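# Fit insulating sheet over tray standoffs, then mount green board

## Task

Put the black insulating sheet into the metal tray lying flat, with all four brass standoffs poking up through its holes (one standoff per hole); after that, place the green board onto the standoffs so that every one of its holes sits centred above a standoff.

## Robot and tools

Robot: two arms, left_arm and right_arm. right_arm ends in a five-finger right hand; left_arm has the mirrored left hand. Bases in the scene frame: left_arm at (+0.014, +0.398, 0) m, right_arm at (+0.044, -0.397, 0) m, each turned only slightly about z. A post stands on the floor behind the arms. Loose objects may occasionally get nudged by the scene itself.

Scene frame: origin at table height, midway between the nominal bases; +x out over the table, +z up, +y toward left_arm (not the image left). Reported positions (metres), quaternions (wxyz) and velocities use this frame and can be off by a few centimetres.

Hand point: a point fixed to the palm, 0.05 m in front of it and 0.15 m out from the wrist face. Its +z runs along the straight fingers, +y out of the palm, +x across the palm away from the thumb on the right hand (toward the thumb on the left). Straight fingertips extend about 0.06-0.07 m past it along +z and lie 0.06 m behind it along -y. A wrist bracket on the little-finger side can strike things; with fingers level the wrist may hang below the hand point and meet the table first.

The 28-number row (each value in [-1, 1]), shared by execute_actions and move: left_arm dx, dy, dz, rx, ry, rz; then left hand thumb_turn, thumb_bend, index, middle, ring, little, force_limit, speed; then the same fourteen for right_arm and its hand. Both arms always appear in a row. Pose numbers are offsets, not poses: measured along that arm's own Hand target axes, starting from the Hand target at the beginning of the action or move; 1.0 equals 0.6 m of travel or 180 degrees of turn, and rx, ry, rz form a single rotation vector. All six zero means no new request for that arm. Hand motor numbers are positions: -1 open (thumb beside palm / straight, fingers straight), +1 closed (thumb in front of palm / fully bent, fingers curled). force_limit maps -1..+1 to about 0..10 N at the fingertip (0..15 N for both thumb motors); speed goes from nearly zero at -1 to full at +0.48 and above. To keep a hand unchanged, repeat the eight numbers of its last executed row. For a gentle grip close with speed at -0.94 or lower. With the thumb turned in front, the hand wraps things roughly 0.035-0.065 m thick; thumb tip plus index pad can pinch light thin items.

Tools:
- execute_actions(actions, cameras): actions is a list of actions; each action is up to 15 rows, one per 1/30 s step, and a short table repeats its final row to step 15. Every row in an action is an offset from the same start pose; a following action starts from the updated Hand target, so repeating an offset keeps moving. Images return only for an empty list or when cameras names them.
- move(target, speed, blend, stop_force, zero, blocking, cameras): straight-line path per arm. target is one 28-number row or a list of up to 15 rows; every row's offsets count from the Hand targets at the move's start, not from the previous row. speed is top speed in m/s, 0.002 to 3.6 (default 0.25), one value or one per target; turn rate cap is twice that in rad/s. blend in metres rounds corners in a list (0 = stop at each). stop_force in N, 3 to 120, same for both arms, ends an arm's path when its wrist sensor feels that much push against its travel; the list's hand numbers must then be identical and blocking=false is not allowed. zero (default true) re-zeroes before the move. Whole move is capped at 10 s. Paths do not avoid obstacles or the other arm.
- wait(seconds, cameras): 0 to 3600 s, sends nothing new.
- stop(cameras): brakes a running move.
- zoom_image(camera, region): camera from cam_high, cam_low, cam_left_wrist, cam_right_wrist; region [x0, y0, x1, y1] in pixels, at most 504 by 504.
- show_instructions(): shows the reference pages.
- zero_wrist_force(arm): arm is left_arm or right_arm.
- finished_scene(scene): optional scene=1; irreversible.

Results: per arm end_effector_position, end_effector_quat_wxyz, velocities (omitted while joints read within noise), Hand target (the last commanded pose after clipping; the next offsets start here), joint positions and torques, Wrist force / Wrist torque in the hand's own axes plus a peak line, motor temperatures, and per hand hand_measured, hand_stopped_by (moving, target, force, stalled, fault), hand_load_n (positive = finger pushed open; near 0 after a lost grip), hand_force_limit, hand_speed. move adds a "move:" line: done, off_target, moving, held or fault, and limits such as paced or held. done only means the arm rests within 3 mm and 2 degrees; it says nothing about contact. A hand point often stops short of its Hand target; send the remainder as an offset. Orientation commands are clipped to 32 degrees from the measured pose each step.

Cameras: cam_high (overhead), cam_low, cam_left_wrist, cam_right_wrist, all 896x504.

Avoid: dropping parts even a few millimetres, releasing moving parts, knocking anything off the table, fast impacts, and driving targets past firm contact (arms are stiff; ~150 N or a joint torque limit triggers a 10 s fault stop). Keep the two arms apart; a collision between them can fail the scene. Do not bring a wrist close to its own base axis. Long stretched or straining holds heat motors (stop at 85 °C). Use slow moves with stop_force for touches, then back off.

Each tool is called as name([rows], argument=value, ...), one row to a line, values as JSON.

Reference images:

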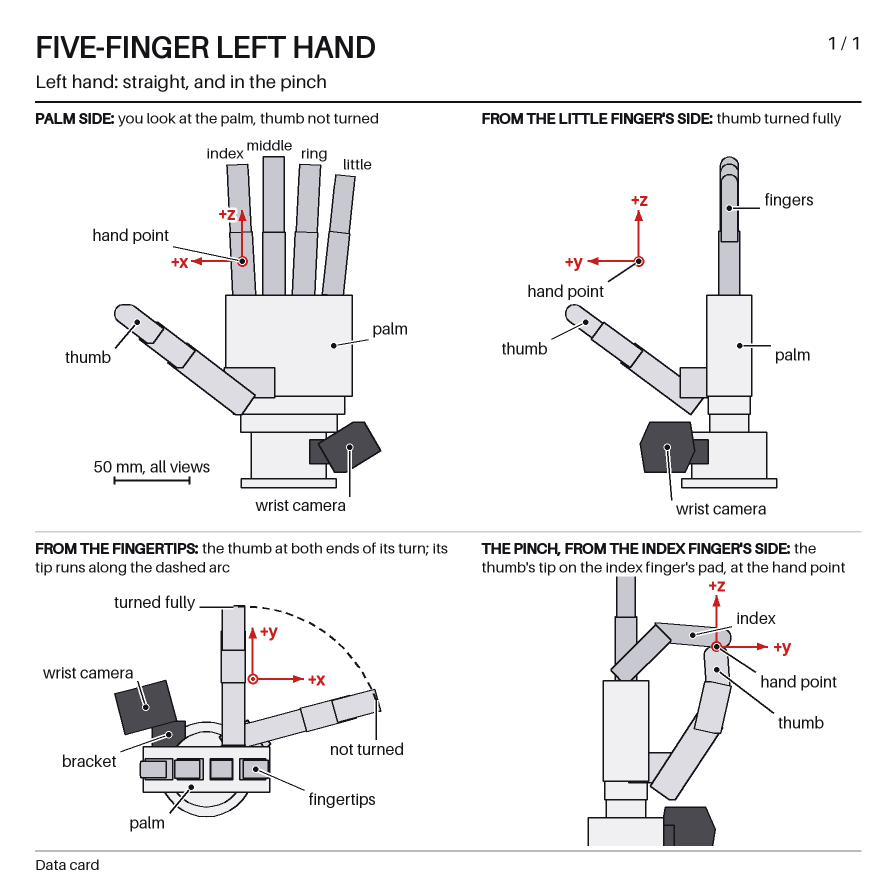

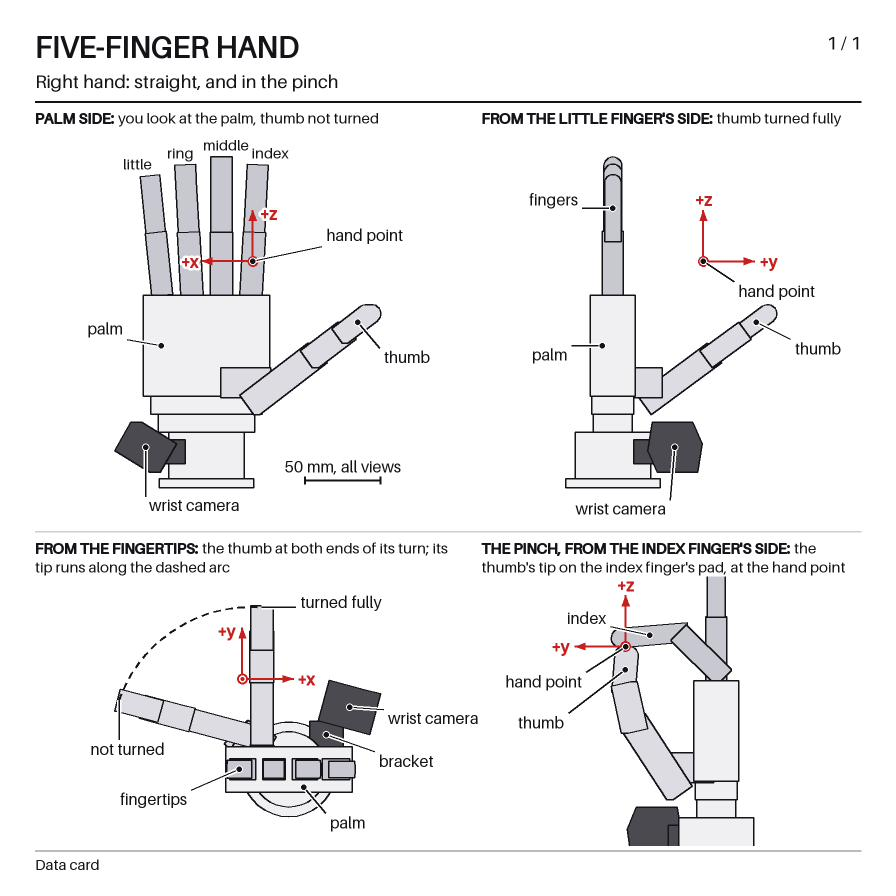

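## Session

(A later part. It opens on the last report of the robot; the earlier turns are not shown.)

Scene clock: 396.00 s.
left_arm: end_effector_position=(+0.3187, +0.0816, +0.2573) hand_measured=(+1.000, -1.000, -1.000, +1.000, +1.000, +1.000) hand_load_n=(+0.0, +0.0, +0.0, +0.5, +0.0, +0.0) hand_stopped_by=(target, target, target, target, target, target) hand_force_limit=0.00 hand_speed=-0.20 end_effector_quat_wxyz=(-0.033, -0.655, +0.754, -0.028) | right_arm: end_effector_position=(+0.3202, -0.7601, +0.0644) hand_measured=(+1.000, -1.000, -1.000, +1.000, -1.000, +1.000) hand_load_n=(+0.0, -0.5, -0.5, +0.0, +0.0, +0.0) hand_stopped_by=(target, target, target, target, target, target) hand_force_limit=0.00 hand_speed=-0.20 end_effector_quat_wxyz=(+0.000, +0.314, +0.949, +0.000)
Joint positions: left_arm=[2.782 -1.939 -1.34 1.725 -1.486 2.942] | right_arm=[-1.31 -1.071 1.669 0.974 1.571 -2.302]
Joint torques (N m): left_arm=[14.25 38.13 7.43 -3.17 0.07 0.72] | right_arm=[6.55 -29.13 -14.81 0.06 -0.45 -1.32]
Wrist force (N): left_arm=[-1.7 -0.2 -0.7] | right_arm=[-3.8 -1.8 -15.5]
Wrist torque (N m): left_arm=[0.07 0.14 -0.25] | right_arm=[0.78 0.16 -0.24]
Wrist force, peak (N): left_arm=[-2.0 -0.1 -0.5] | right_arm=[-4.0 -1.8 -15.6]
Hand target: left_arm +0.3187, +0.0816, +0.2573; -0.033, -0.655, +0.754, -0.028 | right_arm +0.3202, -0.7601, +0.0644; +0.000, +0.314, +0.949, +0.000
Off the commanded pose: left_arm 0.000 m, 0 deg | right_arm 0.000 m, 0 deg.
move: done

move([
  [0,0,0,0,0,0,1,-1,-1,1,1,1,0,-0.2,0,0,-0.0003,0,0,0,1,-1,-1,1,-1,1,0,-0.2],
  [0,0,0,0,0,0,1,-1,-1,1,1,1,0,-0.2,-0.0682,-0.2263,-0.0005,0,0,-0.1024,1,-1,-1,1,-1,1,0,-0.2],
], speed=0.12, cameras=["all"])

Scene clock: 402.77 s.
left_arm: end_effector_position=(+0.3187, +0.0816, +0.2573) hand_measured=(+1.000, -1.000, -1.000, +1.000, +1.000, +1.000) hand_load_n=(+0.0, +0.0, +0.0, +0.0, +0.0, +0.0) hand_stopped_by=(target, target, target, target, target, target) hand_force_limit=0.00 hand_speed=-0.20 end_effector_quat_wxyz=(-0.033, -0.655, +0.754, -0.028) | right_arm: end_effector_position=(+0.2721, -0.8935, +0.0646) hand_measured=(+1.000, -1.000, -1.000, +1.000, -1.000, +1.000) hand_load_n=(+0.0, +0.0, +0.0, +0.0, +0.0, +0.0) hand_stopped_by=(target, target, target, target, target, target) hand_force_limit=0.00 hand_speed=-0.20 end_effector_quat_wxyz=(+0.000, +0.158, +0.987, +0.000)
Joint positions: left_arm=[2.782 -1.939 -1.34 1.725 -1.486 2.942] | right_arm=[-1.425 -0.801 1.201 1.172 1.571 -2.739]
Joint torques (N m): left_arm=[14.01 38.61 7.34 -3.01 0.23 0.43] | right_arm=[8.31 -34.68 -19.36 -0.07 -0.31 -1.35]
Wrist force (N): left_arm=[-1.6 -0.1 -0.3] | right_arm=[-2.8 -1.5 -16.5]
Wrist torque (N m): left_arm=[0.07 0.13 -0.25] | right_arm=[0.90 0.20 -0.19]
Wrist force, peak (N): left_arm=[-2.0 0.1 -0.6] | right_arm=[-3.3 -1.8 -17.5]
Hand target: left_arm +0.3187, +0.0816, +0.2573; -0.033, -0.655, +0.754, -0.028 | right_arm +0.2721, -0.8935, +0.0646; +0.000, +0.158, +0.987, +0.000
Off the commanded pose: left_arm 0.000 m, 0 deg | right_arm 0.000 m, 0 deg.
move: done
cam_left_wrist: T_world_to_cam=[[0.92565, -0.37837, -0.00003, -0.26576], [-0.30206, -0.73902, 0.60217, -0.00225], [-0.22787, -0.55739, -0.79837, 0.43929]] pos_world=[0.34542, 0.14263, 0.35206]
cam_right_wrist: T_world_to_cam=[[0.04566, 0.99853, -0.02928, 0.88536], [0.83884, -0.02241, 0.54392, -0.29034], [0.54246, -0.04939, -0.83863, -0.02363]] pos_world=[0.21594, -0.89173, 0.16403]

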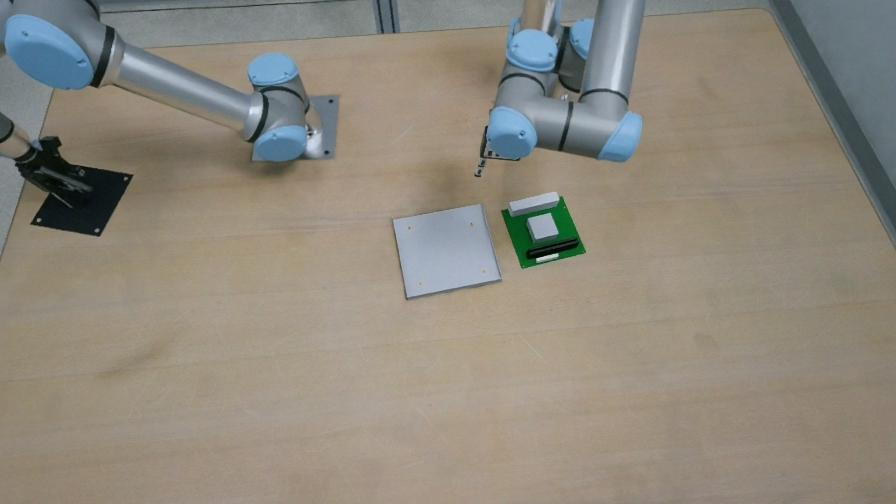

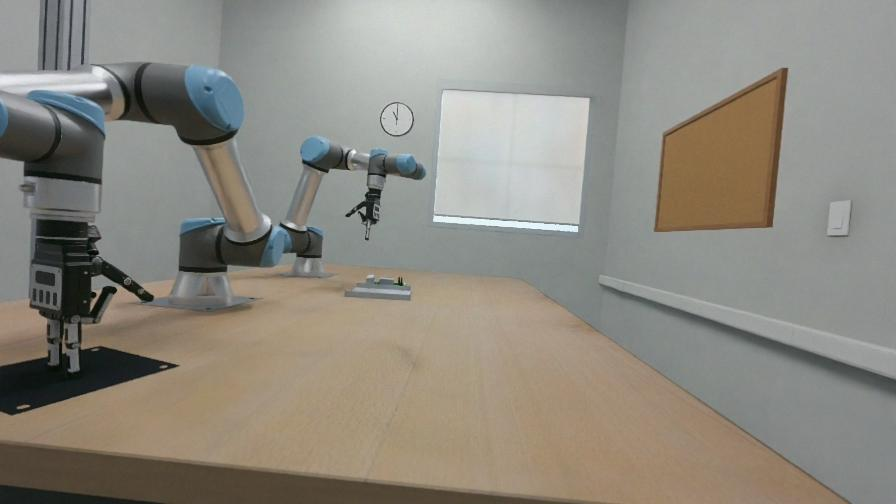

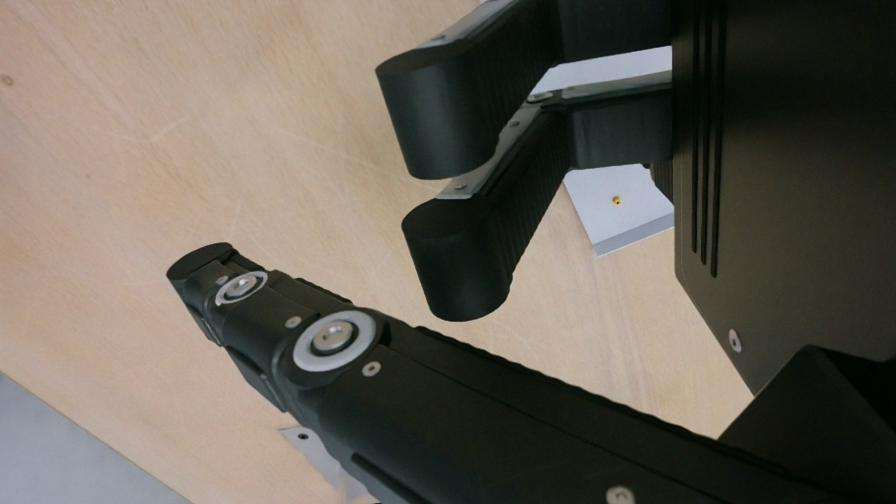

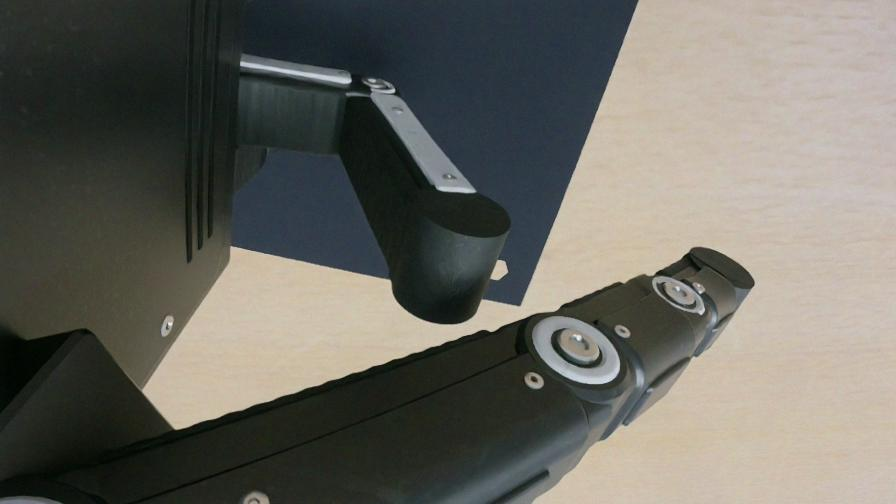

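zoom_image(camera="cam_high", region=[0, 140, 140, 280])

zoom_image(camera="cam_low", region=[0, 300, 200, 480])

Scaled by 3.600 from the camera's image (finer frame: 1280x720).

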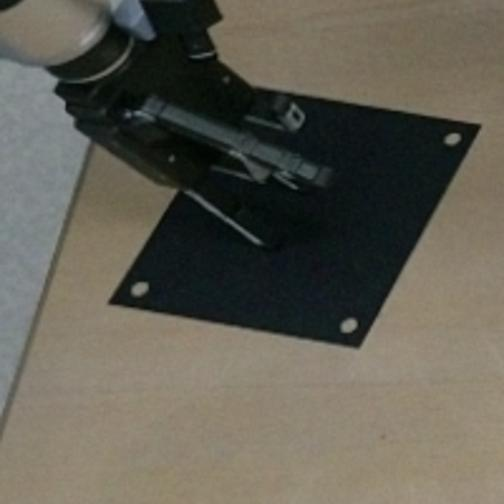

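Scaled by 2.520 from the camera's image (finer frame: 1280x720).

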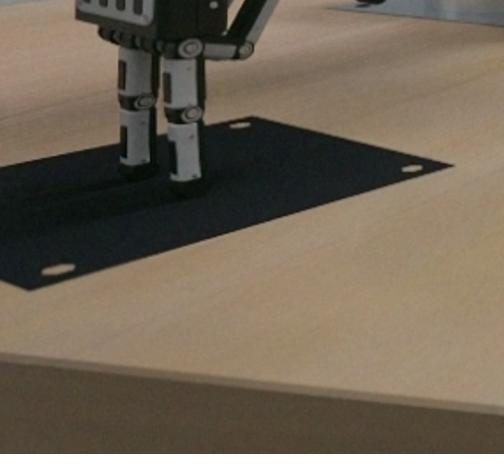

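move([
  [0,0,0,0,0,0,1,-1,-1,1,1,1,0,-0.2,0,0,-0.0005,0,0,0,1,-1,-1,1,-1,1,0,-0.2],
  [0,0,0,0,0,0,1,-1,-1,1,1,1,0,-0.2,0.0283,-0.1833,-0.0007,0,0,-0.0961,1,-1,-1,1,-1,1,0,-0.2],
], speed=0.06, cameras=["cam_high","cam_low","cam_right_wrist"])

zoom_image(camera="cam_high", region=[0, 140, 140, 280])

Scene clock: 428.13 s.
left_arm: end_effector_position=(+0.3187, +0.0816, +0.2573) hand_measured=(+1.000, -1.000, -1.000, +1.000, +1.000, +1.000) hand_load_n=(+0.0, +0.0, +0.0, +0.0, +0.0, +0.0) hand_stopped_by=(target, target, target, target, target, target) hand_force_limit=0.00 hand_speed=-0.20 end_effector_quat_wxyz=(-0.033, -0.655, +0.754, -0.028) | right_arm: end_effector_position=(+0.2216, -0.9927, +0.0650) hand_measured=(+1.000, -1.000, -1.000, +1.000, -1.000, +1.000) hand_load_n=(+0.0, -0.5, +0.0, +0.0, -1.0, +0.5) hand_stopped_by=(target, target, target, target, target, target) hand_force_limit=0.00 hand_speed=-0.20 end_effector_quat_wxyz=(+0.000, +0.008, +1.000, +0.000)
Joint positions: left_arm=[2.782 -1.939 -1.34 1.725 -1.486 2.942] | right_arm=[-1.491 -0.515 0.66 1.427 1.571 -3.107]
Joint torques (N m): left_arm=[12.64 39.07 7.34 -2.74 0.51 0.5] | right_arm=[7.34 -51.06 -18.78 -0.7 1.19 0.17]
Wrist force (N): left_arm=[-1.9 0.1 -0.5] | right_arm=[-0.8 -0.8 -12.6]
Wrist torque (N m): left_arm=[0.11 0.16 -0.26] | right_arm=[0.66 0.16 -0.03]
Wrist force, peak (N): left_arm=[-2.1 -0.1 -0.6] | right_arm=[-2.4 -1.9 -16.6]
Hand target: left_arm +0.3187, +0.0816, +0.2573; -0.033, -0.655, +0.754, -0.028 | right_arm +0.2217, -0.9927, +0.0650; +0.000, +0.008, +1.000, +0.000
Off the commanded pose: left_arm 0.000 m, 0 deg | right_arm 0.000 m, 0 deg.
move: done
cam_right_wrist: T_world_to_cam=[[-0.25342, 0.96691, -0.02923, 1.0216], [0.80737, 0.22806, 0.54419, 0.00514], [0.53285, 0.11431, -0.83845, 0.16371]] pos_world=[0.16751, -1.00769, 0.16433]

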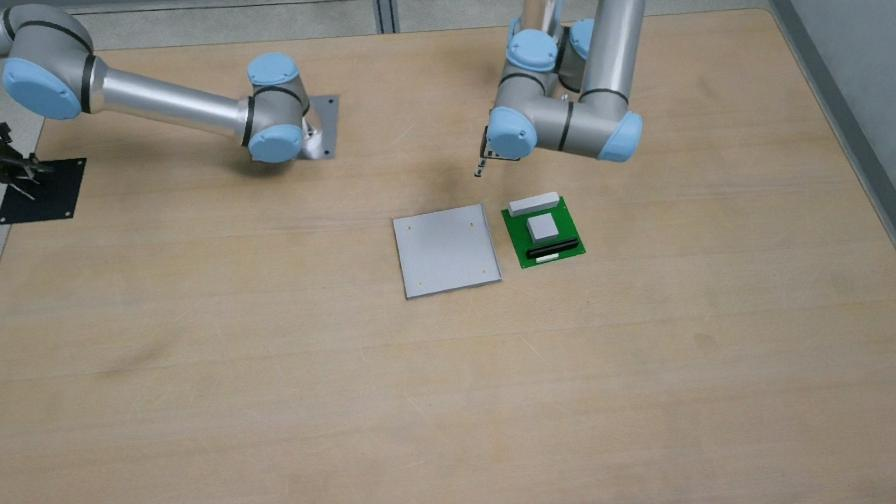

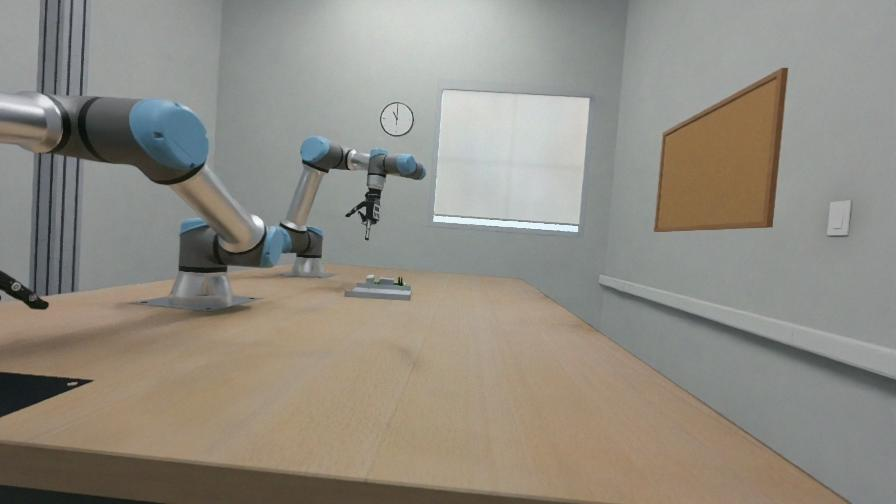

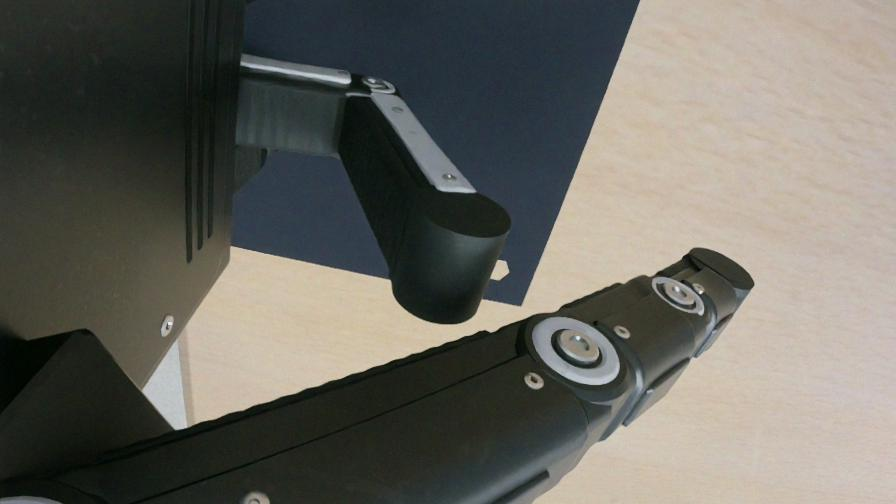

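Scaled by 3.600 from the camera's image (finer frame: 1280x720).

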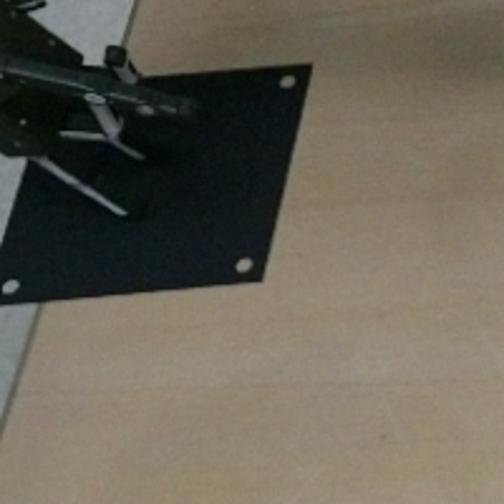

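move(target=[0,0,0,0,0,0,1,-1,-1,1,1,1,0,-0.2,0,-0.0217,-0.0002,0,0,0,1,-1,-1,1,-1,1,0,-0.2], speed=0.04)

move(target=[0,0,0,0,0,0,1,-1,-1,1,1,1,0,-0.2,0,0,-0.03,0,0,0,1,-1,-1,1,-1,1,0,-0.2], speed=0.02)

move(target=[0,0,0,0,0,0,1,-1,-1,1,1,1,0,-0.2,0.05,0.15,-0.35,0,0,0,1,-1,-1,-1,-1,-1,0,-0.2], speed=0.2, cameras=["all"])

zoom_image(camera="cam_high", region=[0, 140, 140, 280])

Scene clock: 438.70 s.
left_arm: end_effector_position=(+0.3187, +0.0816, +0.2573) hand_measured=(+1.000, -1.000, -1.000, +1.000, +1.000, +1.000) hand_load_n=(+0.0, +0.0, +0.0, +0.0, +0.0, +0.0) hand_stopped_by=(target, target, target, target, target, target) hand_force_limit=0.00 hand_speed=-0.20 end_effector_quat_wxyz=(-0.033, -0.655, +0.754, -0.028) | right_arm: end_effector_position=(+0.2215, -1.0057, +0.0651) hand_measured=(+1.000, -1.000, -1.000, +1.000, -1.000, +1.000) hand_load_n=(+0.0, +0.0, +0.0, +0.0, -1.0, +0.0) hand_stopped_by=(target, target, target, target, target, target) hand_force_limit=0.00 hand_speed=-0.20 end_effector_quat_wxyz=(+0.000, +0.008, +1.000, +0.000)
Joint positions: left_arm=[2.782 -1.939 -1.34 1.725 -1.486 2.942] | right_arm=[-1.492 -0.463 0.557 1.478 1.571 -3.107]
Joint torques (N m): left_arm=[13.44 37.66 7.52 -2.8 0.82 0.27] | right_arm=[-8.12 -53.46 -20.06 -0.49 -0.48 -1.29]
Wrist force (N): left_arm=[-2.0 0.1 -0.5] | right_arm=[-0.5 -1.1 -10.7]
Wrist torque (N m): left_arm=[0.11 0.18 -0.27] | right_arm=[0.50 0.14 0.11]
Wrist force, peak (N): left_arm=[-2.0 0.0 -0.5] | right_arm=[-0.7 -1.1 -13.1]
Hand target: left_arm +0.3187, +0.0816, +0.2573; -0.033, -0.655, +0.754, -0.028 | right_arm +0.2215, -1.0057, +0.0651; +0.000, +0.008, +1.000, +0.000
Off the commanded pose: left_arm 0.000 m, 0 deg | right_arm 0.000 m, 0 deg.
move: done

Scene clock: 439.87 s.
left_arm: end_effector_position=(+0.3187, +0.0816, +0.2573) hand_measured=(+1.000, -1.000, -1.000, +1.000, +1.000, +1.000) hand_load_n=(+0.0, +0.0, +0.0, +0.5, +0.0, +0.0) hand_stopped_by=(target, target, target, target, target, target) hand_force_limit=0.00 hand_speed=-0.20 end_effector_quat_wxyz=(-0.033, -0.655, +0.754, -0.028) | right_arm: end_effector_position=(+0.2215, -1.0057, +0.0833) hand_measured=(+1.000, -1.000, -1.000, +1.000, -1.000, +1.000) hand_load_n=(+0.0, +0.0, +0.0, +0.0, +0.0, +0.0) hand_stopped_by=(target, target, target, target, target, target) hand_force_limit=0.00 hand_speed=-0.20 end_effector_quat_wxyz=(+0.000, +0.008, +1.000, +0.000)
Joint positions: left_arm=[2.782 -1.939 -1.34 1.725 -1.486 2.942] | right_arm=[-1.492 -0.469 0.522 1.518 1.571 -3.107]
Joint torques (N m): left_arm=[12.86 38.66 7.72 -2.81 0.75 0.36] | right_arm=[-8.27 -52.95 -10.44 0.85 1.06 0.43]
Wrist force (N): left_arm=[-1.6 0.1 -0.7] | right_arm=[0.3 -1.0 0.1]
Wrist torque (N m): left_arm=[0.13 0.12 -0.25] | right_arm=[-0.10 -0.19 0.19]
Wrist force, peak (N): left_arm=[-2.0 0.0 -0.7] | right_arm=[-0.6 -1.0 -10.7]
Hand target: left_arm +0.3187, +0.0816, +0.2573; -0.033, -0.655, +0.754, -0.028 | right_arm +0.2215, -1.0057, +0.0831; +0.000, +0.008, +1.000, +0.000
Off the commanded pose: left_arm 0.000 m, 0 deg | right_arm 0.000 m, 0 deg.
move: done

Scene clock: 441.47 s.
left_arm: end_effector_position=(+0.3187, +0.0816, +0.2573) hand_measured=(+1.000, -1.000, -1.000, +1.000, +1.000, +1.000) hand_load_n=(+0.0, +0.0, -0.5, +0.0, +0.0, +0.0) hand_stopped_by=(target, target, target, target, target, target) hand_force_limit=0.00 hand_speed=-0.20 end_effector_quat_wxyz=(-0.033, -0.655, +0.754, -0.028) | right_arm: end_effector_position=(+0.1928, -0.9155, +0.2931) hand_measured=(+1.000, -1.000, -1.000, -1.000, -1.000, -1.000) hand_load_n=(+0.0, +0.0, +0.0, +0.0, +0.0, -0.5) hand_stopped_by=(target, target, target, target, target, target) hand_force_limit=0.00 hand_speed=-0.20 end_effector_quat_wxyz=(+0.000, +0.008, +1.000, +0.000)
Joint positions: left_arm=[2.782 -1.939 -1.34 1.725 -1.486 2.942] | right_arm=[-1.538 -0.825 0.649 1.748 1.571 -3.154]
Joint torques (N m): left_arm=[13.17 38.53 8.17 -2.79 0.77 0.21] | right_arm=[8.79 -52.14 -12.84 2.92 -1.11 1.79]
Wrist force (N): left_arm=[-1.9 -0.1 -0.7] | right_arm=[-0.2 -0.8 -0.1]
Wrist torque (N m): left_arm=[0.09 0.15 -0.26] | right_arm=[-0.07 -0.13 0.20]
Wrist force, peak (N): left_arm=[-1.9 0.1 -0.7] | right_arm=[-0.2 -1.8 2.0]
Hand target: left_arm +0.3187, +0.0816, +0.2573; -0.033, -0.655, +0.754, -0.028 | right_arm +0.1929, -0.9155, +0.2932; +0.000, +0.008, +1.000, +0.000
Off the commanded pose: left_arm 0.000 m, 0 deg | right_arm 0.000 m, 0 deg.
move: done
cam_left_wrist: T_world_to_cam=[[0.92565, -0.37837, -0.00003, -0.26576], [-0.30206, -0.73902, 0.60217, -0.00225], [-0.22787, -0.55739, -0.79837, 0.43929]] pos_world=[0.34542, 0.14263, 0.35206]
cam_right_wrist: T_world_to_cam=[[-0.25349, 0.96689, -0.02948, 0.94641], [0.80739, 0.22826, 0.54408, -0.11311], [0.53279, 0.11412, -0.83852, 0.36134]] pos_world=[0.13871, -0.93049, 0.39243]

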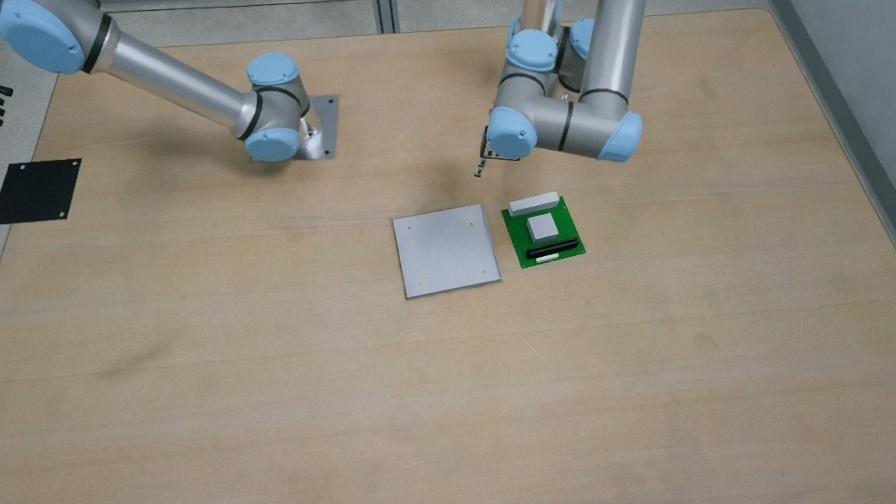

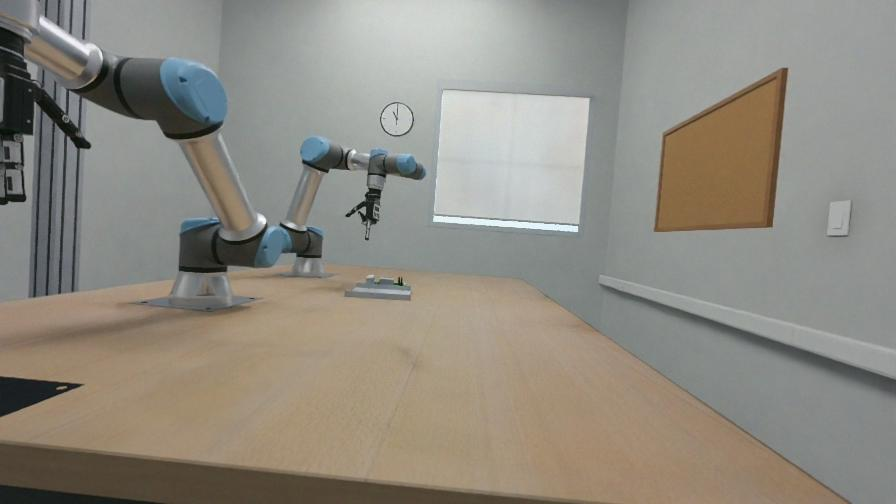

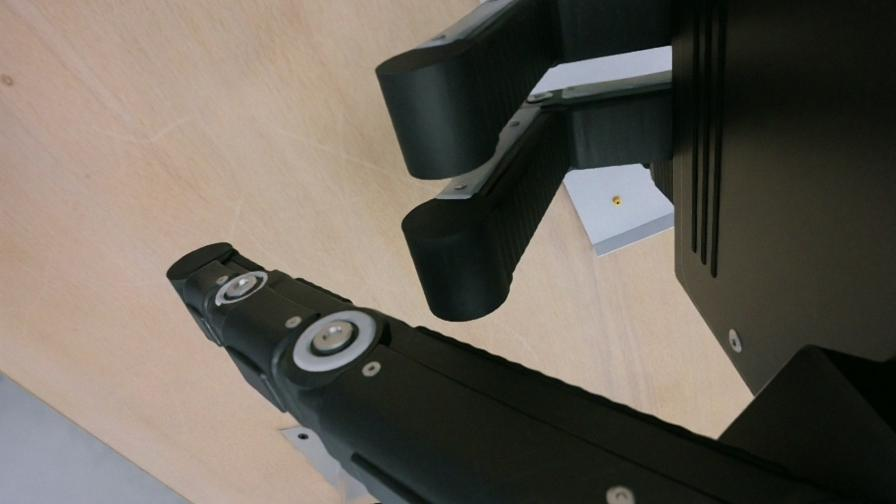

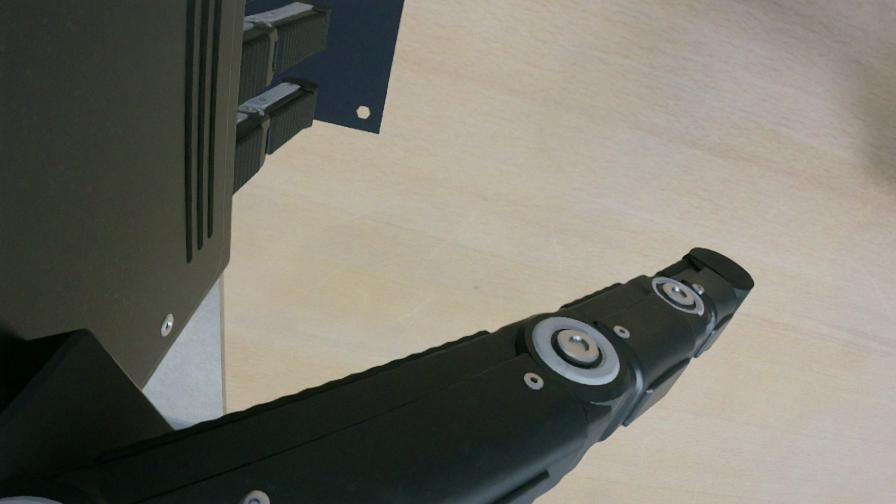

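Scaled by 3.600 from the camera's image (finer frame: 1280x720).

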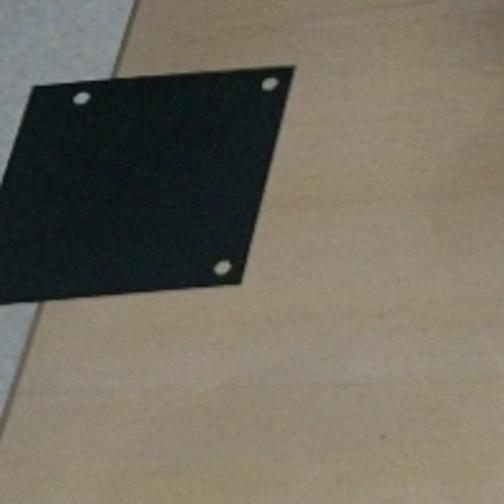

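move([
  [0,0,0,0,0,0,1,-1,-1,1,1,1,0,-0.2,-0.0363,-0.3703,0.155,0,0,-0.005,1,-1,-1,-1,-1,-1,0,-0.2],
  [0,0,0,0,0,0,1,-1,-1,1,1,1,0,-0.2,-0.0363,-0.3703,0.322,0,0,-0.005,1,-1,-1,-1,-1,-1,0,-0.2],
], speed=0.15, blend=[0.02,0], cameras=["cam_high","cam_low","cam_right_wrist"])

Scene clock: 468.70 s.
left_arm: end_effector_position=(+0.3187, +0.0816, +0.2573) hand_measured=(+1.000, -1.000, -1.000, +1.000, +1.000, +1.000) hand_load_n=(+0.0, +0.0, +0.0, +0.0, +0.0, +0.0) hand_stopped_by=(target, target, target, target, target, target) hand_force_limit=0.00 hand_speed=-0.20 end_effector_quat_wxyz=(-0.033, -0.655, +0.754, -0.028) | right_arm: end_effector_position=(+0.2110, -1.1364, +0.0994) hand_measured=(+1.000, -1.000, -1.000, -1.000, -1.000, -1.000) hand_load_n=(+0.0, +0.0, +0.0, +0.0, +0.0, +0.0) hand_stopped_by=(target, target, target, target, target, target) hand_force_limit=0.00 hand_speed=-0.20 end_effector_quat_wxyz=(+0.040, +0.032, +0.979, -0.196)
Joint positions: left_arm=[2.782 -1.939 -1.34 1.725 -1.486 2.942] | right_arm=[-1.536 -0.297 0.035 1.437 1.495 -3.086]
Joint torques (N m): left_arm=[13.36 39.96 7.12 -2.72 1.04 0.28] | right_arm=[4.29 -54.03 -18.98 4.07 -0.66 -1.71]
Wrist force (N): left_arm=[-1.8 -0.1 -0.8] | right_arm=[0.0 -0.7 -0.1]
Wrist torque (N m): left_arm=[0.10 0.14 -0.26] | right_arm=[-0.03 -0.14 0.29]
Wrist force, peak (N): left_arm=[-1.9 0.0 -0.7] | right_arm=[0.3 -1.5 0.3]
Hand target: left_arm +0.3187, +0.0816, +0.2573; -0.033, -0.655, +0.754, -0.028 | right_arm +0.2113, -1.1378, +0.0998; +0.000, +0.000, +1.000, +0.000
Off the commanded pose: left_arm 0.000 m, 0 deg | right_arm 0.001 m, 23 deg.
elbow stopped short (right arm): the move would have taken joint 3 (elbow) straighter than the controller allows.
move: off_target (right_arm)
cam_right_wrist: T_world_to_cam=[[-0.18872, 0.88793, -0.41948, 1.09424], [0.78292, 0.39389, 0.48154, 0.22755], [0.5928, -0.23754, -0.76952, -0.20466]] pos_world=[0.14968, -1.10986, 0.19194]

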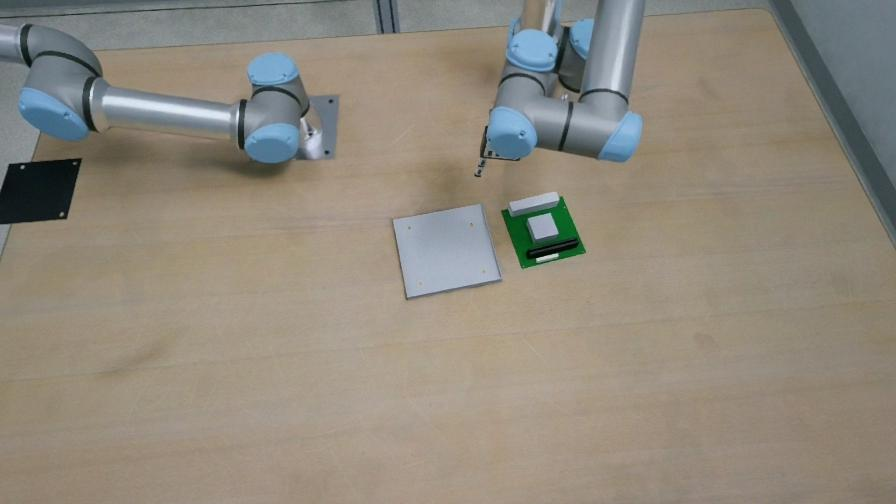

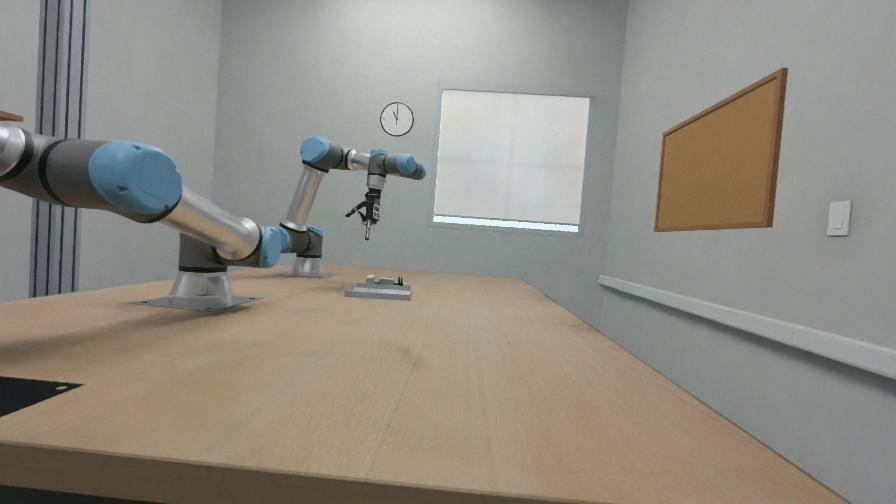

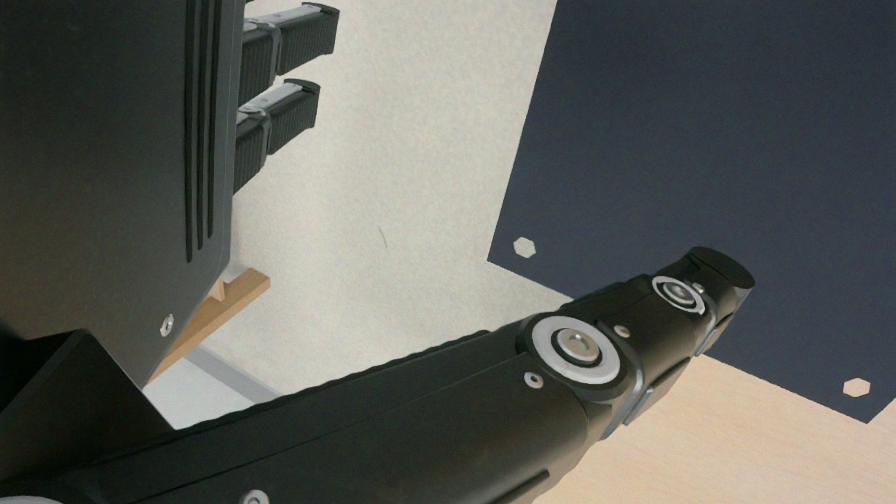

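move([
  [0,0,0,0,0,0,1,-1,-1,1,1,1,0,-0.2,-0.017,0.2202,-0.08,0,0,0.005,1,-1,-1,1,-1,1,0,-0.2],
  [0,0,0,0,0,0,1,-1,-1,1,1,1,0,-0.2,-0.017,0.2202,0.05,0,0,0.005,1,-1,-1,1,-1,1,0,-0.2],
], speed=0.12)

move(target=[0,0,0,0,0,0,1,-1,-1,1,1,1,0,-0.2,0,0,0.02,0,0,0,1,-1,-1,1,-1,1,0,-0.2], speed=0.005, stop_force=6)

Scene clock: 563.33 s.
left_arm: end_effector_position=(+0.3187, +0.0816, +0.2573) hand_measured=(+1.000, -1.000, -1.000, +1.000, +1.000, +1.000) hand_load_n=(+0.0, +0.0, +0.0, +0.0, +0.5, +0.0) hand_stopped_by=(target, target, target, target, target, target) hand_force_limit=0.00 hand_speed=-0.20 end_effector_quat_wxyz=(-0.033, -0.655, +0.754, -0.028) | right_arm: end_effector_position=(+0.2214, -1.0056, +0.0699) hand_measured=(+1.000, -1.000, -1.000, +1.000, -1.000, +1.000) hand_load_n=(+0.0, +0.0, +0.0, +0.0, +0.0, +0.0) hand_stopped_by=(target, target, target, target, target, target) hand_force_limit=0.00 hand_speed=-0.20 end_effector_quat_wxyz=(+0.000, +0.008, +1.000, +0.000)
Joint positions: left_arm=[2.782 -1.939 -1.34 1.725 -1.486 2.942] | right_arm=[-1.492 -0.465 0.549 1.488 1.571 -3.108]
Joint torques (N m): left_arm=[13.88 38.29 7.16 -2.52 1.35 0.16] | right_arm=[-11.59 -64.35 -17.16 2.71 -1.77 1.43]
Wrist force (N): left_arm=[-1.8 0.0 -0.4] | right_arm=[0.0 -1.0 0.0]
Wrist torque (N m): left_arm=[0.10 0.16 -0.27] | right_arm=[-0.11 -0.15 0.24]
Wrist force, peak (N): left_arm=[-2.0 0.0 -0.7] | right_arm=[0.0 -1.3 -0.8]
Hand target: left_arm +0.3187, +0.0816, +0.2573; -0.033, -0.655, +0.754, -0.028 | right_arm +0.2214, -1.0056, +0.0699; +0.000, +0.008, +1.000, +0.000
Off the commanded pose: left_arm 0.000 m, 0 deg | right_arm 0.000 m, 0 deg.
move: done

Scene clock: 565.23 s.
left_arm: end_effector_position=(+0.3187, +0.0816, +0.2573) hand_measured=(+1.000, -1.000, -1.000, +1.000, +1.000, +1.000) hand_load_n=(+0.0, +0.0, +0.0, +0.0, +0.0, +0.0) hand_stopped_by=(target, target, target, target, target, target) hand_force_limit=0.00 hand_speed=-0.20 end_effector_quat_wxyz=(-0.033, -0.655, +0.754, -0.028) | right_arm: end_effector_position=(+0.2214, -1.0056, +0.0652) hand_measured=(+1.000, -1.000, -1.000, +1.000, -1.000, +1.000) hand_load_n=(+0.0, +0.0, -0.5, +0.0, -0.5, +0.0) hand_stopped_by=(target, target, target, target, target, target) hand_force_limit=0.00 hand_speed=-0.20 end_effector_quat_wxyz=(+0.000, +0.008, +1.000, +0.000)
Joint positions: left_arm=[2.782 -1.939 -1.34 1.725 -1.486 2.942] | right_arm=[-1.492 -0.463 0.557 1.477 1.571 -3.108]
Joint torques (N m): left_arm=[14.43 38.65 7.65 -2.5 1.48 0.15] | right_arm=[-9.28 -55.64 -24.99 4.51 -0.57 1.5]
Wrist force (N): left_arm=[-1.6 0.0 -0.5] | right_arm=[0.0 -0.9 -6.7]
Wrist torque (N m): left_arm=[0.11 0.11 -0.24] | right_arm=[0.31 0.03 0.24]
Wrist force, peak (N): left_arm=[-2.0 0.1 -0.8] | right_arm=[-0.2 -1.5 -9.7]
Hand target: left_arm +0.3187, +0.0816, +0.2573; -0.033, -0.655, +0.754, -0.028 | right_arm +0.2214, -1.0056, +0.0652; +0.000, +0.008, +1.000, +0.000 (not the last commanded pose)
Off the commanded pose: left_arm 0.000 m, 0 deg | right_arm 0.007 m, 0 deg.
move: contact (right_arm)

move(target=[0,0,0,0,0,0,1,-1,-1,1,1,1,0,-0.2,0.0882,0.1081,0.0008,0,0,0.125,1,-1,-1,1,-1,1,0,-0.2], speed=0.08)

Scene clock: 576.97 s.
left_arm: end_effector_position=(+0.3187, +0.0816, +0.2573) hand_measured=(+1.000, -1.000, -1.000, +1.000, +1.000, +1.000) hand_load_n=(+0.0, +0.0, +0.0, +0.5, +0.0, +0.0) hand_stopped_by=(target, target, target, target, target, target) hand_force_limit=0.00 hand_speed=-0.20 end_effector_quat_wxyz=(-0.033, -0.655, +0.754, -0.028) | right_arm: end_effector_position=(+0.1694, -0.9400, +0.0648) hand_measured=(+1.000, -1.000, -1.000, +1.000, -1.000, +1.000) hand_load_n=(+0.0, +0.0, +0.0, +0.0, +0.0, +0.0) hand_stopped_by=(target, target, target, target, target, target) hand_force_limit=0.00 hand_speed=-0.20 end_effector_quat_wxyz=(+0.000, +0.203, +0.979, +0.000)
Joint positions: left_arm=[2.782 -1.939 -1.34 1.725 -1.486 2.942] | right_arm=[-1.614 -0.758 1.122 1.208 1.571 -2.837]
Joint torques (N m): left_arm=[13.68 39.75 7.25 -2.34 1.49 0.14] | right_arm=[9.21 -31.99 -18.13 3.65 1.85 -1.52]
Wrist force (N): left_arm=[-1.6 -0.1 -0.6] | right_arm=[1.1 -0.6 -13.2]
Wrist torque (N m): left_arm=[0.10 0.12 -0.25] | right_arm=[0.76 0.14 0.33]
Wrist force, peak (N): left_arm=[-2.1 0.2 -0.6] | right_arm=[-4.3 -3.4 -16.6]
Hand target: left_arm +0.3187, +0.0816, +0.2573; -0.033, -0.655, +0.754, -0.028 | right_arm +0.1695, -0.9400, +0.0648; +0.000, +0.203, +0.979, +0.000
Off the commanded pose: left_arm 0.000 m, 0 deg | right_arm 0.000 m, 0 deg.
move: done

move(target=[0,0,0,0,0,0,1,-1,-1,1,1,1,0,-0.2,0.1228,0.0663,-0.0001,0,0,0.125,1,-1,-1,1,-1,1,0,-0.2], speed=0.08)

Scene clock: 582.70 s.
left_arm: end_effector_position=(+0.3187, +0.0816, +0.2573) hand_measured=(+1.000, -1.000, -1.000, +1.000, +1.000, +1.000) hand_load_n=(+0.0, +0.0, +0.5, +0.0, +0.0, +0.0) hand_stopped_by=(target, target, target, target, target, target) hand_force_limit=0.00 hand_speed=-0.20 end_effector_quat_wxyz=(-0.033, -0.655, +0.754, -0.028) | right_arm: end_effector_position=(+0.1175, -0.8743, +0.0649) hand_measured=(+1.000, -1.000, -1.000, +1.000, -1.000, +1.000) hand_load_n=(+0.0, +0.0, +0.0, +0.0, +0.0, +0.0) hand_stopped_by=(target, target, target, target, target, target) hand_force_limit=0.00 hand_speed=-0.20 end_effector_quat_wxyz=(+0.000, +0.390, +0.921, +0.000)
Joint positions: left_arm=[2.782 -1.939 -1.34 1.725 -1.486 2.942] | right_arm=[-1.764 -0.971 1.5 1.042 1.571 -2.594]
Joint torques (N m): left_arm=[13.36 38.84 7.9 -2.4 1.79 0.22] | right_arm=[9.31 -26.67 -23.62 4.07 1.29 -1.62]
Wrist force (N): left_arm=[-2.1 0.2 -0.7] | right_arm=[1.3 -0.2 -3.8]
Wrist torque (N m): left_arm=[0.14 0.18 -0.28] | right_arm=[0.29 -0.09 0.30]
Wrist force, peak (N): left_arm=[-2.1 0.2 -0.7] | right_arm=[-5.4 -3.7 -19.7]
Hand target: left_arm +0.3187, +0.0816, +0.2573; -0.033, -0.655, +0.754, -0.028 | right_arm +0.1176, -0.8742, +0.0649; +0.000, +0.390, +0.921, +0.000
Off the commanded pose: left_arm 0.000 m, 0 deg | right_arm 0.000 m, 0 deg.
move: done

move([
  [0,0,0,0,0,0,1,-1,-1,1,1,1,0,-0.2,0,0,0.0003,0,0,0,1,-1,-1,1,-1,1,0,-0.2],
  [0,0,0,0,0,0,1,-1,-1,1,1,1,0,-0.2,0.1645,-0.0886,0.0005,0,0,0.0833,1,-1,-1,1,-1,1,0,-0.2],
], speed=0.08, cameras=["cam_high"])

Scene clock: 590.23 s.
left_arm: end_effector_position=(+0.3187, +0.0816, +0.2573) hand_measured=(+1.000, -1.000, -1.000, +1.000, +1.000, +1.000) hand_load_n=(+0.0, -0.5, +0.0, +0.0, +0.0, +0.0) hand_stopped_by=(target, target, target, target, target, target) hand_force_limit=0.00 hand_speed=-0.20 end_effector_quat_wxyz=(-0.033, -0.655, +0.754, -0.028) | right_arm: end_effector_position=(+0.0107, -0.8404, +0.0646) hand_measured=(+1.000, -1.000, -1.000, +1.000, -1.000, +1.000) hand_load_n=(+0.0, +0.0, +0.0, +0.0, +0.0, +0.0) hand_stopped_by=(target, target, target, target, target, target) hand_force_limit=0.00 hand_speed=-0.20 end_effector_quat_wxyz=(+0.000, +0.507, +0.862, +0.000)
Joint positions: left_arm=[2.782 -1.939 -1.34 1.725 -1.486 2.942] | right_arm=[-2.029 -1.054 1.64 0.985 1.571 -2.597]
Joint torques (N m): left_arm=[13.41 38.67 7.99 -2.18 2.06 -0.08] | right_arm=[8.03 -22.31 -20.8 3.05 1.11 -1.23]
Wrist force (N): left_arm=[-1.7 0.1 -0.6] | right_arm=[1.1 -0.8 -5.3]
Wrist torque (N m): left_arm=[0.12 0.13 -0.26] | right_arm=[0.30 -0.01 0.31]
Wrist force, peak (N): left_arm=[-2.0 -0.2 -0.7] | right_arm=[-4.0 -0.4 -13.1]
Hand target: left_arm +0.3187, +0.0816, +0.2573; -0.033, -0.655, +0.754, -0.028 | right_arm +0.0107, -0.8404, +0.0646; +0.000, +0.507, +0.862, +0.000
Off the commanded pose: left_arm 0.000 m, 0 deg | right_arm 0.000 m, 0 deg.
move: done

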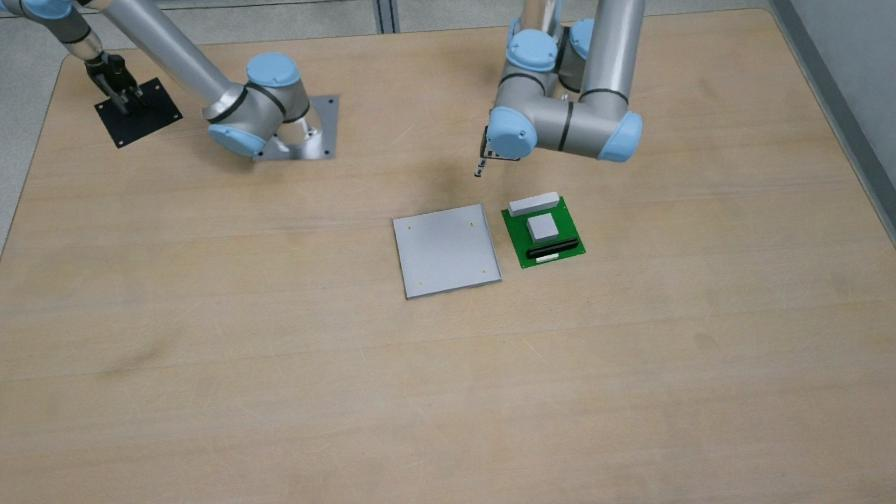

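move(target=[0,0,0,0,0,0,1,-1,-1,1,1,1,0,-0.2,0.1358,-0.1280,0.0004,0,0,0.0833,1,-1,-1,1,-1,1,0,-0.2], speed=0.08)

Scene clock: 595.60 s.
left_arm: end_effector_position=(+0.3187, +0.0816, +0.2573) hand_measured=(+1.000, -1.000, -1.000, +1.000, +1.000, +1.000) hand_load_n=(+0.0, +0.0, -0.5, +0.0, +0.0, +0.0) hand_stopped_by=(target, target, target, target, target, target) hand_force_limit=0.00 hand_speed=-0.20 end_effector_quat_wxyz=(-0.033, -0.655, +0.754, -0.028) | right_arm: end_effector_position=(-0.0961, -0.8066, +0.0644) hand_measured=(+1.000, -1.000, -1.000, +1.000, -1.000, +1.000) hand_load_n=(+0.0, +0.0, +0.0, +0.0, -0.5, +0.0) hand_stopped_by=(target, target, target, target, target, target) hand_force_limit=0.00 hand_speed=-0.20 end_effector_quat_wxyz=(+0.000, +0.615, +0.789, +0.000) end_effector_velocity=(+0.002, -0.001, +0.000) end_effector_angular_velocity=(+0.000, -0.001, +0.005)
Joint positions: left_arm=[2.782 -1.939 -1.34 1.725 -1.486 2.942] | right_arm=[-2.296 -1.079 1.681 0.969 1.571 -2.603]
Joint velocities: left_arm=[within noise] | right_arm=[0.005 0.001 -0.001 0.001 -0.001 0]
Joint torques (N m): left_arm=[13.51 39.12 8.31 -2.12 2.23 0.02] | right_arm=[7.75 -21.05 -19.83 1.6 1.3 1.46]
Wrist force (N): left_arm=[-1.8 0.1 -0.6] | right_arm=[2.7 -1.3 -10.3]
Wrist torque (N m): left_arm=[0.13 0.14 -0.26] | right_arm=[0.53 0.14 0.34]
Wrist force, peak (N): left_arm=[-2.1 0.1 -0.9] | right_arm=[-2.6 1.9 -11.9]
Hand target: left_arm +0.3187, +0.0816, +0.2573; -0.033, -0.655, +0.754, -0.028 | right_arm -0.0960, -0.8066, +0.0644; +0.000, +0.615, +0.789, +0.000
Off the commanded pose: left_arm 0.000 m, 0 deg | right_arm 0.000 m, 0 deg.
move: done

wait(seconds=0.1, cameras=["cam_high","cam_right_wrist"])

zoom_image(camera="cam_high", region=[70, 20, 210, 160])

Scene clock: 598.60 s.
left_arm: end_effector_position=(+0.3187, +0.0816, +0.2573) hand_measured=(+1.000, -1.000, -1.000, +1.000, +1.000, +1.000) hand_load_n=(+0.0, +0.0, +0.0, +0.0, +0.5, +0.0) hand_stopped_by=(target, target, target, target, target, target) hand_force_limit=0.00 hand_speed=-0.20 end_effector_quat_wxyz=(-0.033, -0.655, +0.754, -0.028) | right_arm: end_effector_position=(-0.0960, -0.8066, +0.0644) hand_measured=(+1.000, -1.000, -1.000, +1.000, -1.000, +1.000) hand_load_n=(+0.0, +0.0, +0.0, +0.0, -0.5, +0.0) hand_stopped_by=(target, target, target, target, target, target) hand_force_limit=0.00 hand_speed=-0.20 end_effector_quat_wxyz=(+0.000, +0.615, +0.789, +0.000)
Joint positions: left_arm=[2.782 -1.939 -1.34 1.725 -1.486 2.942] | right_arm=[-2.296 -1.078 1.681 0.969 1.571 -2.603]
Joint torques (N m): left_arm=[14.28 38.93 7.61 -1.82 2.33 -0.03] | right_arm=[10.34 -20.74 -19.4 3.31 -2.16 1.64]
Wrist force (N): left_arm=[-1.8 -0.3 -0.7] | right_arm=[3.1 -1.6 -11.9]
Wrist torque (N m): left_arm=[0.08 0.13 -0.25] | right_arm=[0.60 0.20 0.36]
Wrist force, peak (N): left_arm=[-2.0 0.0 -0.7] | right_arm=[2.9 -1.5 -12.8]
Hand target: left_arm +0.3187, +0.0816, +0.2573; -0.033, -0.655, +0.754, -0.028 | right_arm -0.0960, -0.8066, +0.0644; +0.000, +0.615, +0.789, +0.000
Off the commanded pose: left_arm 0.000 m, 0 deg | right_arm 0.000 m, 0 deg.
wait: 0.10 s; at rest from the start
cam_right_wrist: T_world_to_cam=[[0.86815, 0.49541, -0.02986, 0.4886], [0.43007, -0.72089, 0.54347, -0.58214], [0.24771, -0.48465, -0.8389, -0.19924]] pos_world=[-0.12447, -0.75828, 0.16383]

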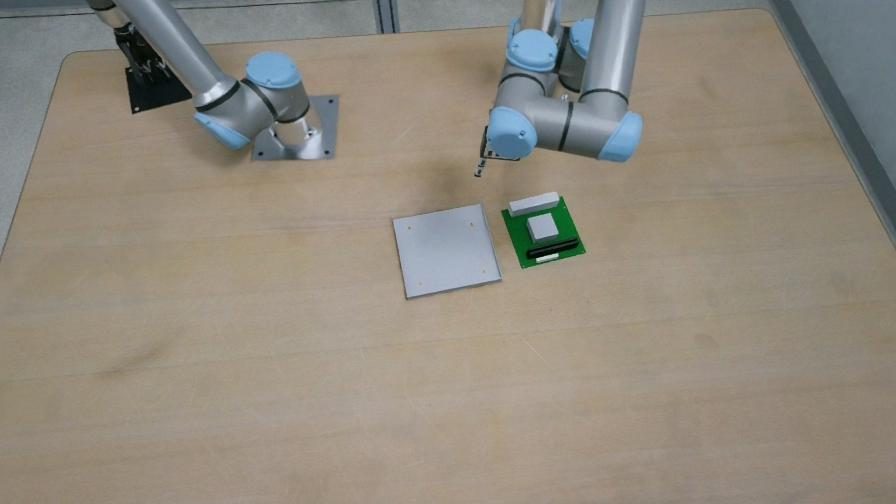

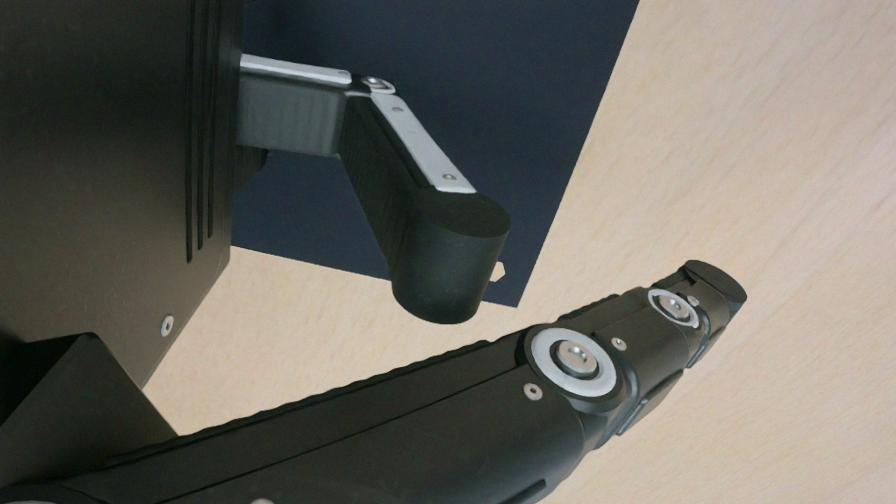

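Scaled by 3.600 from the camera's image (finer frame: 1280x720).

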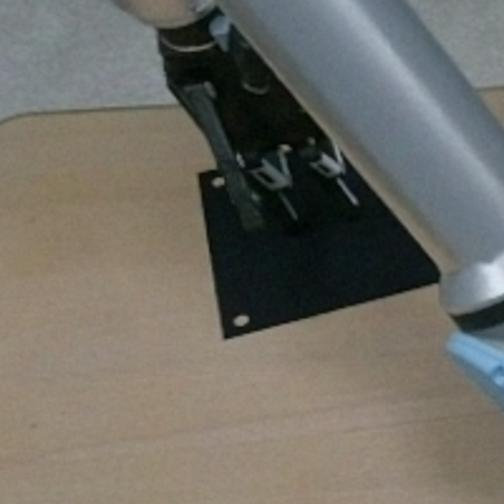

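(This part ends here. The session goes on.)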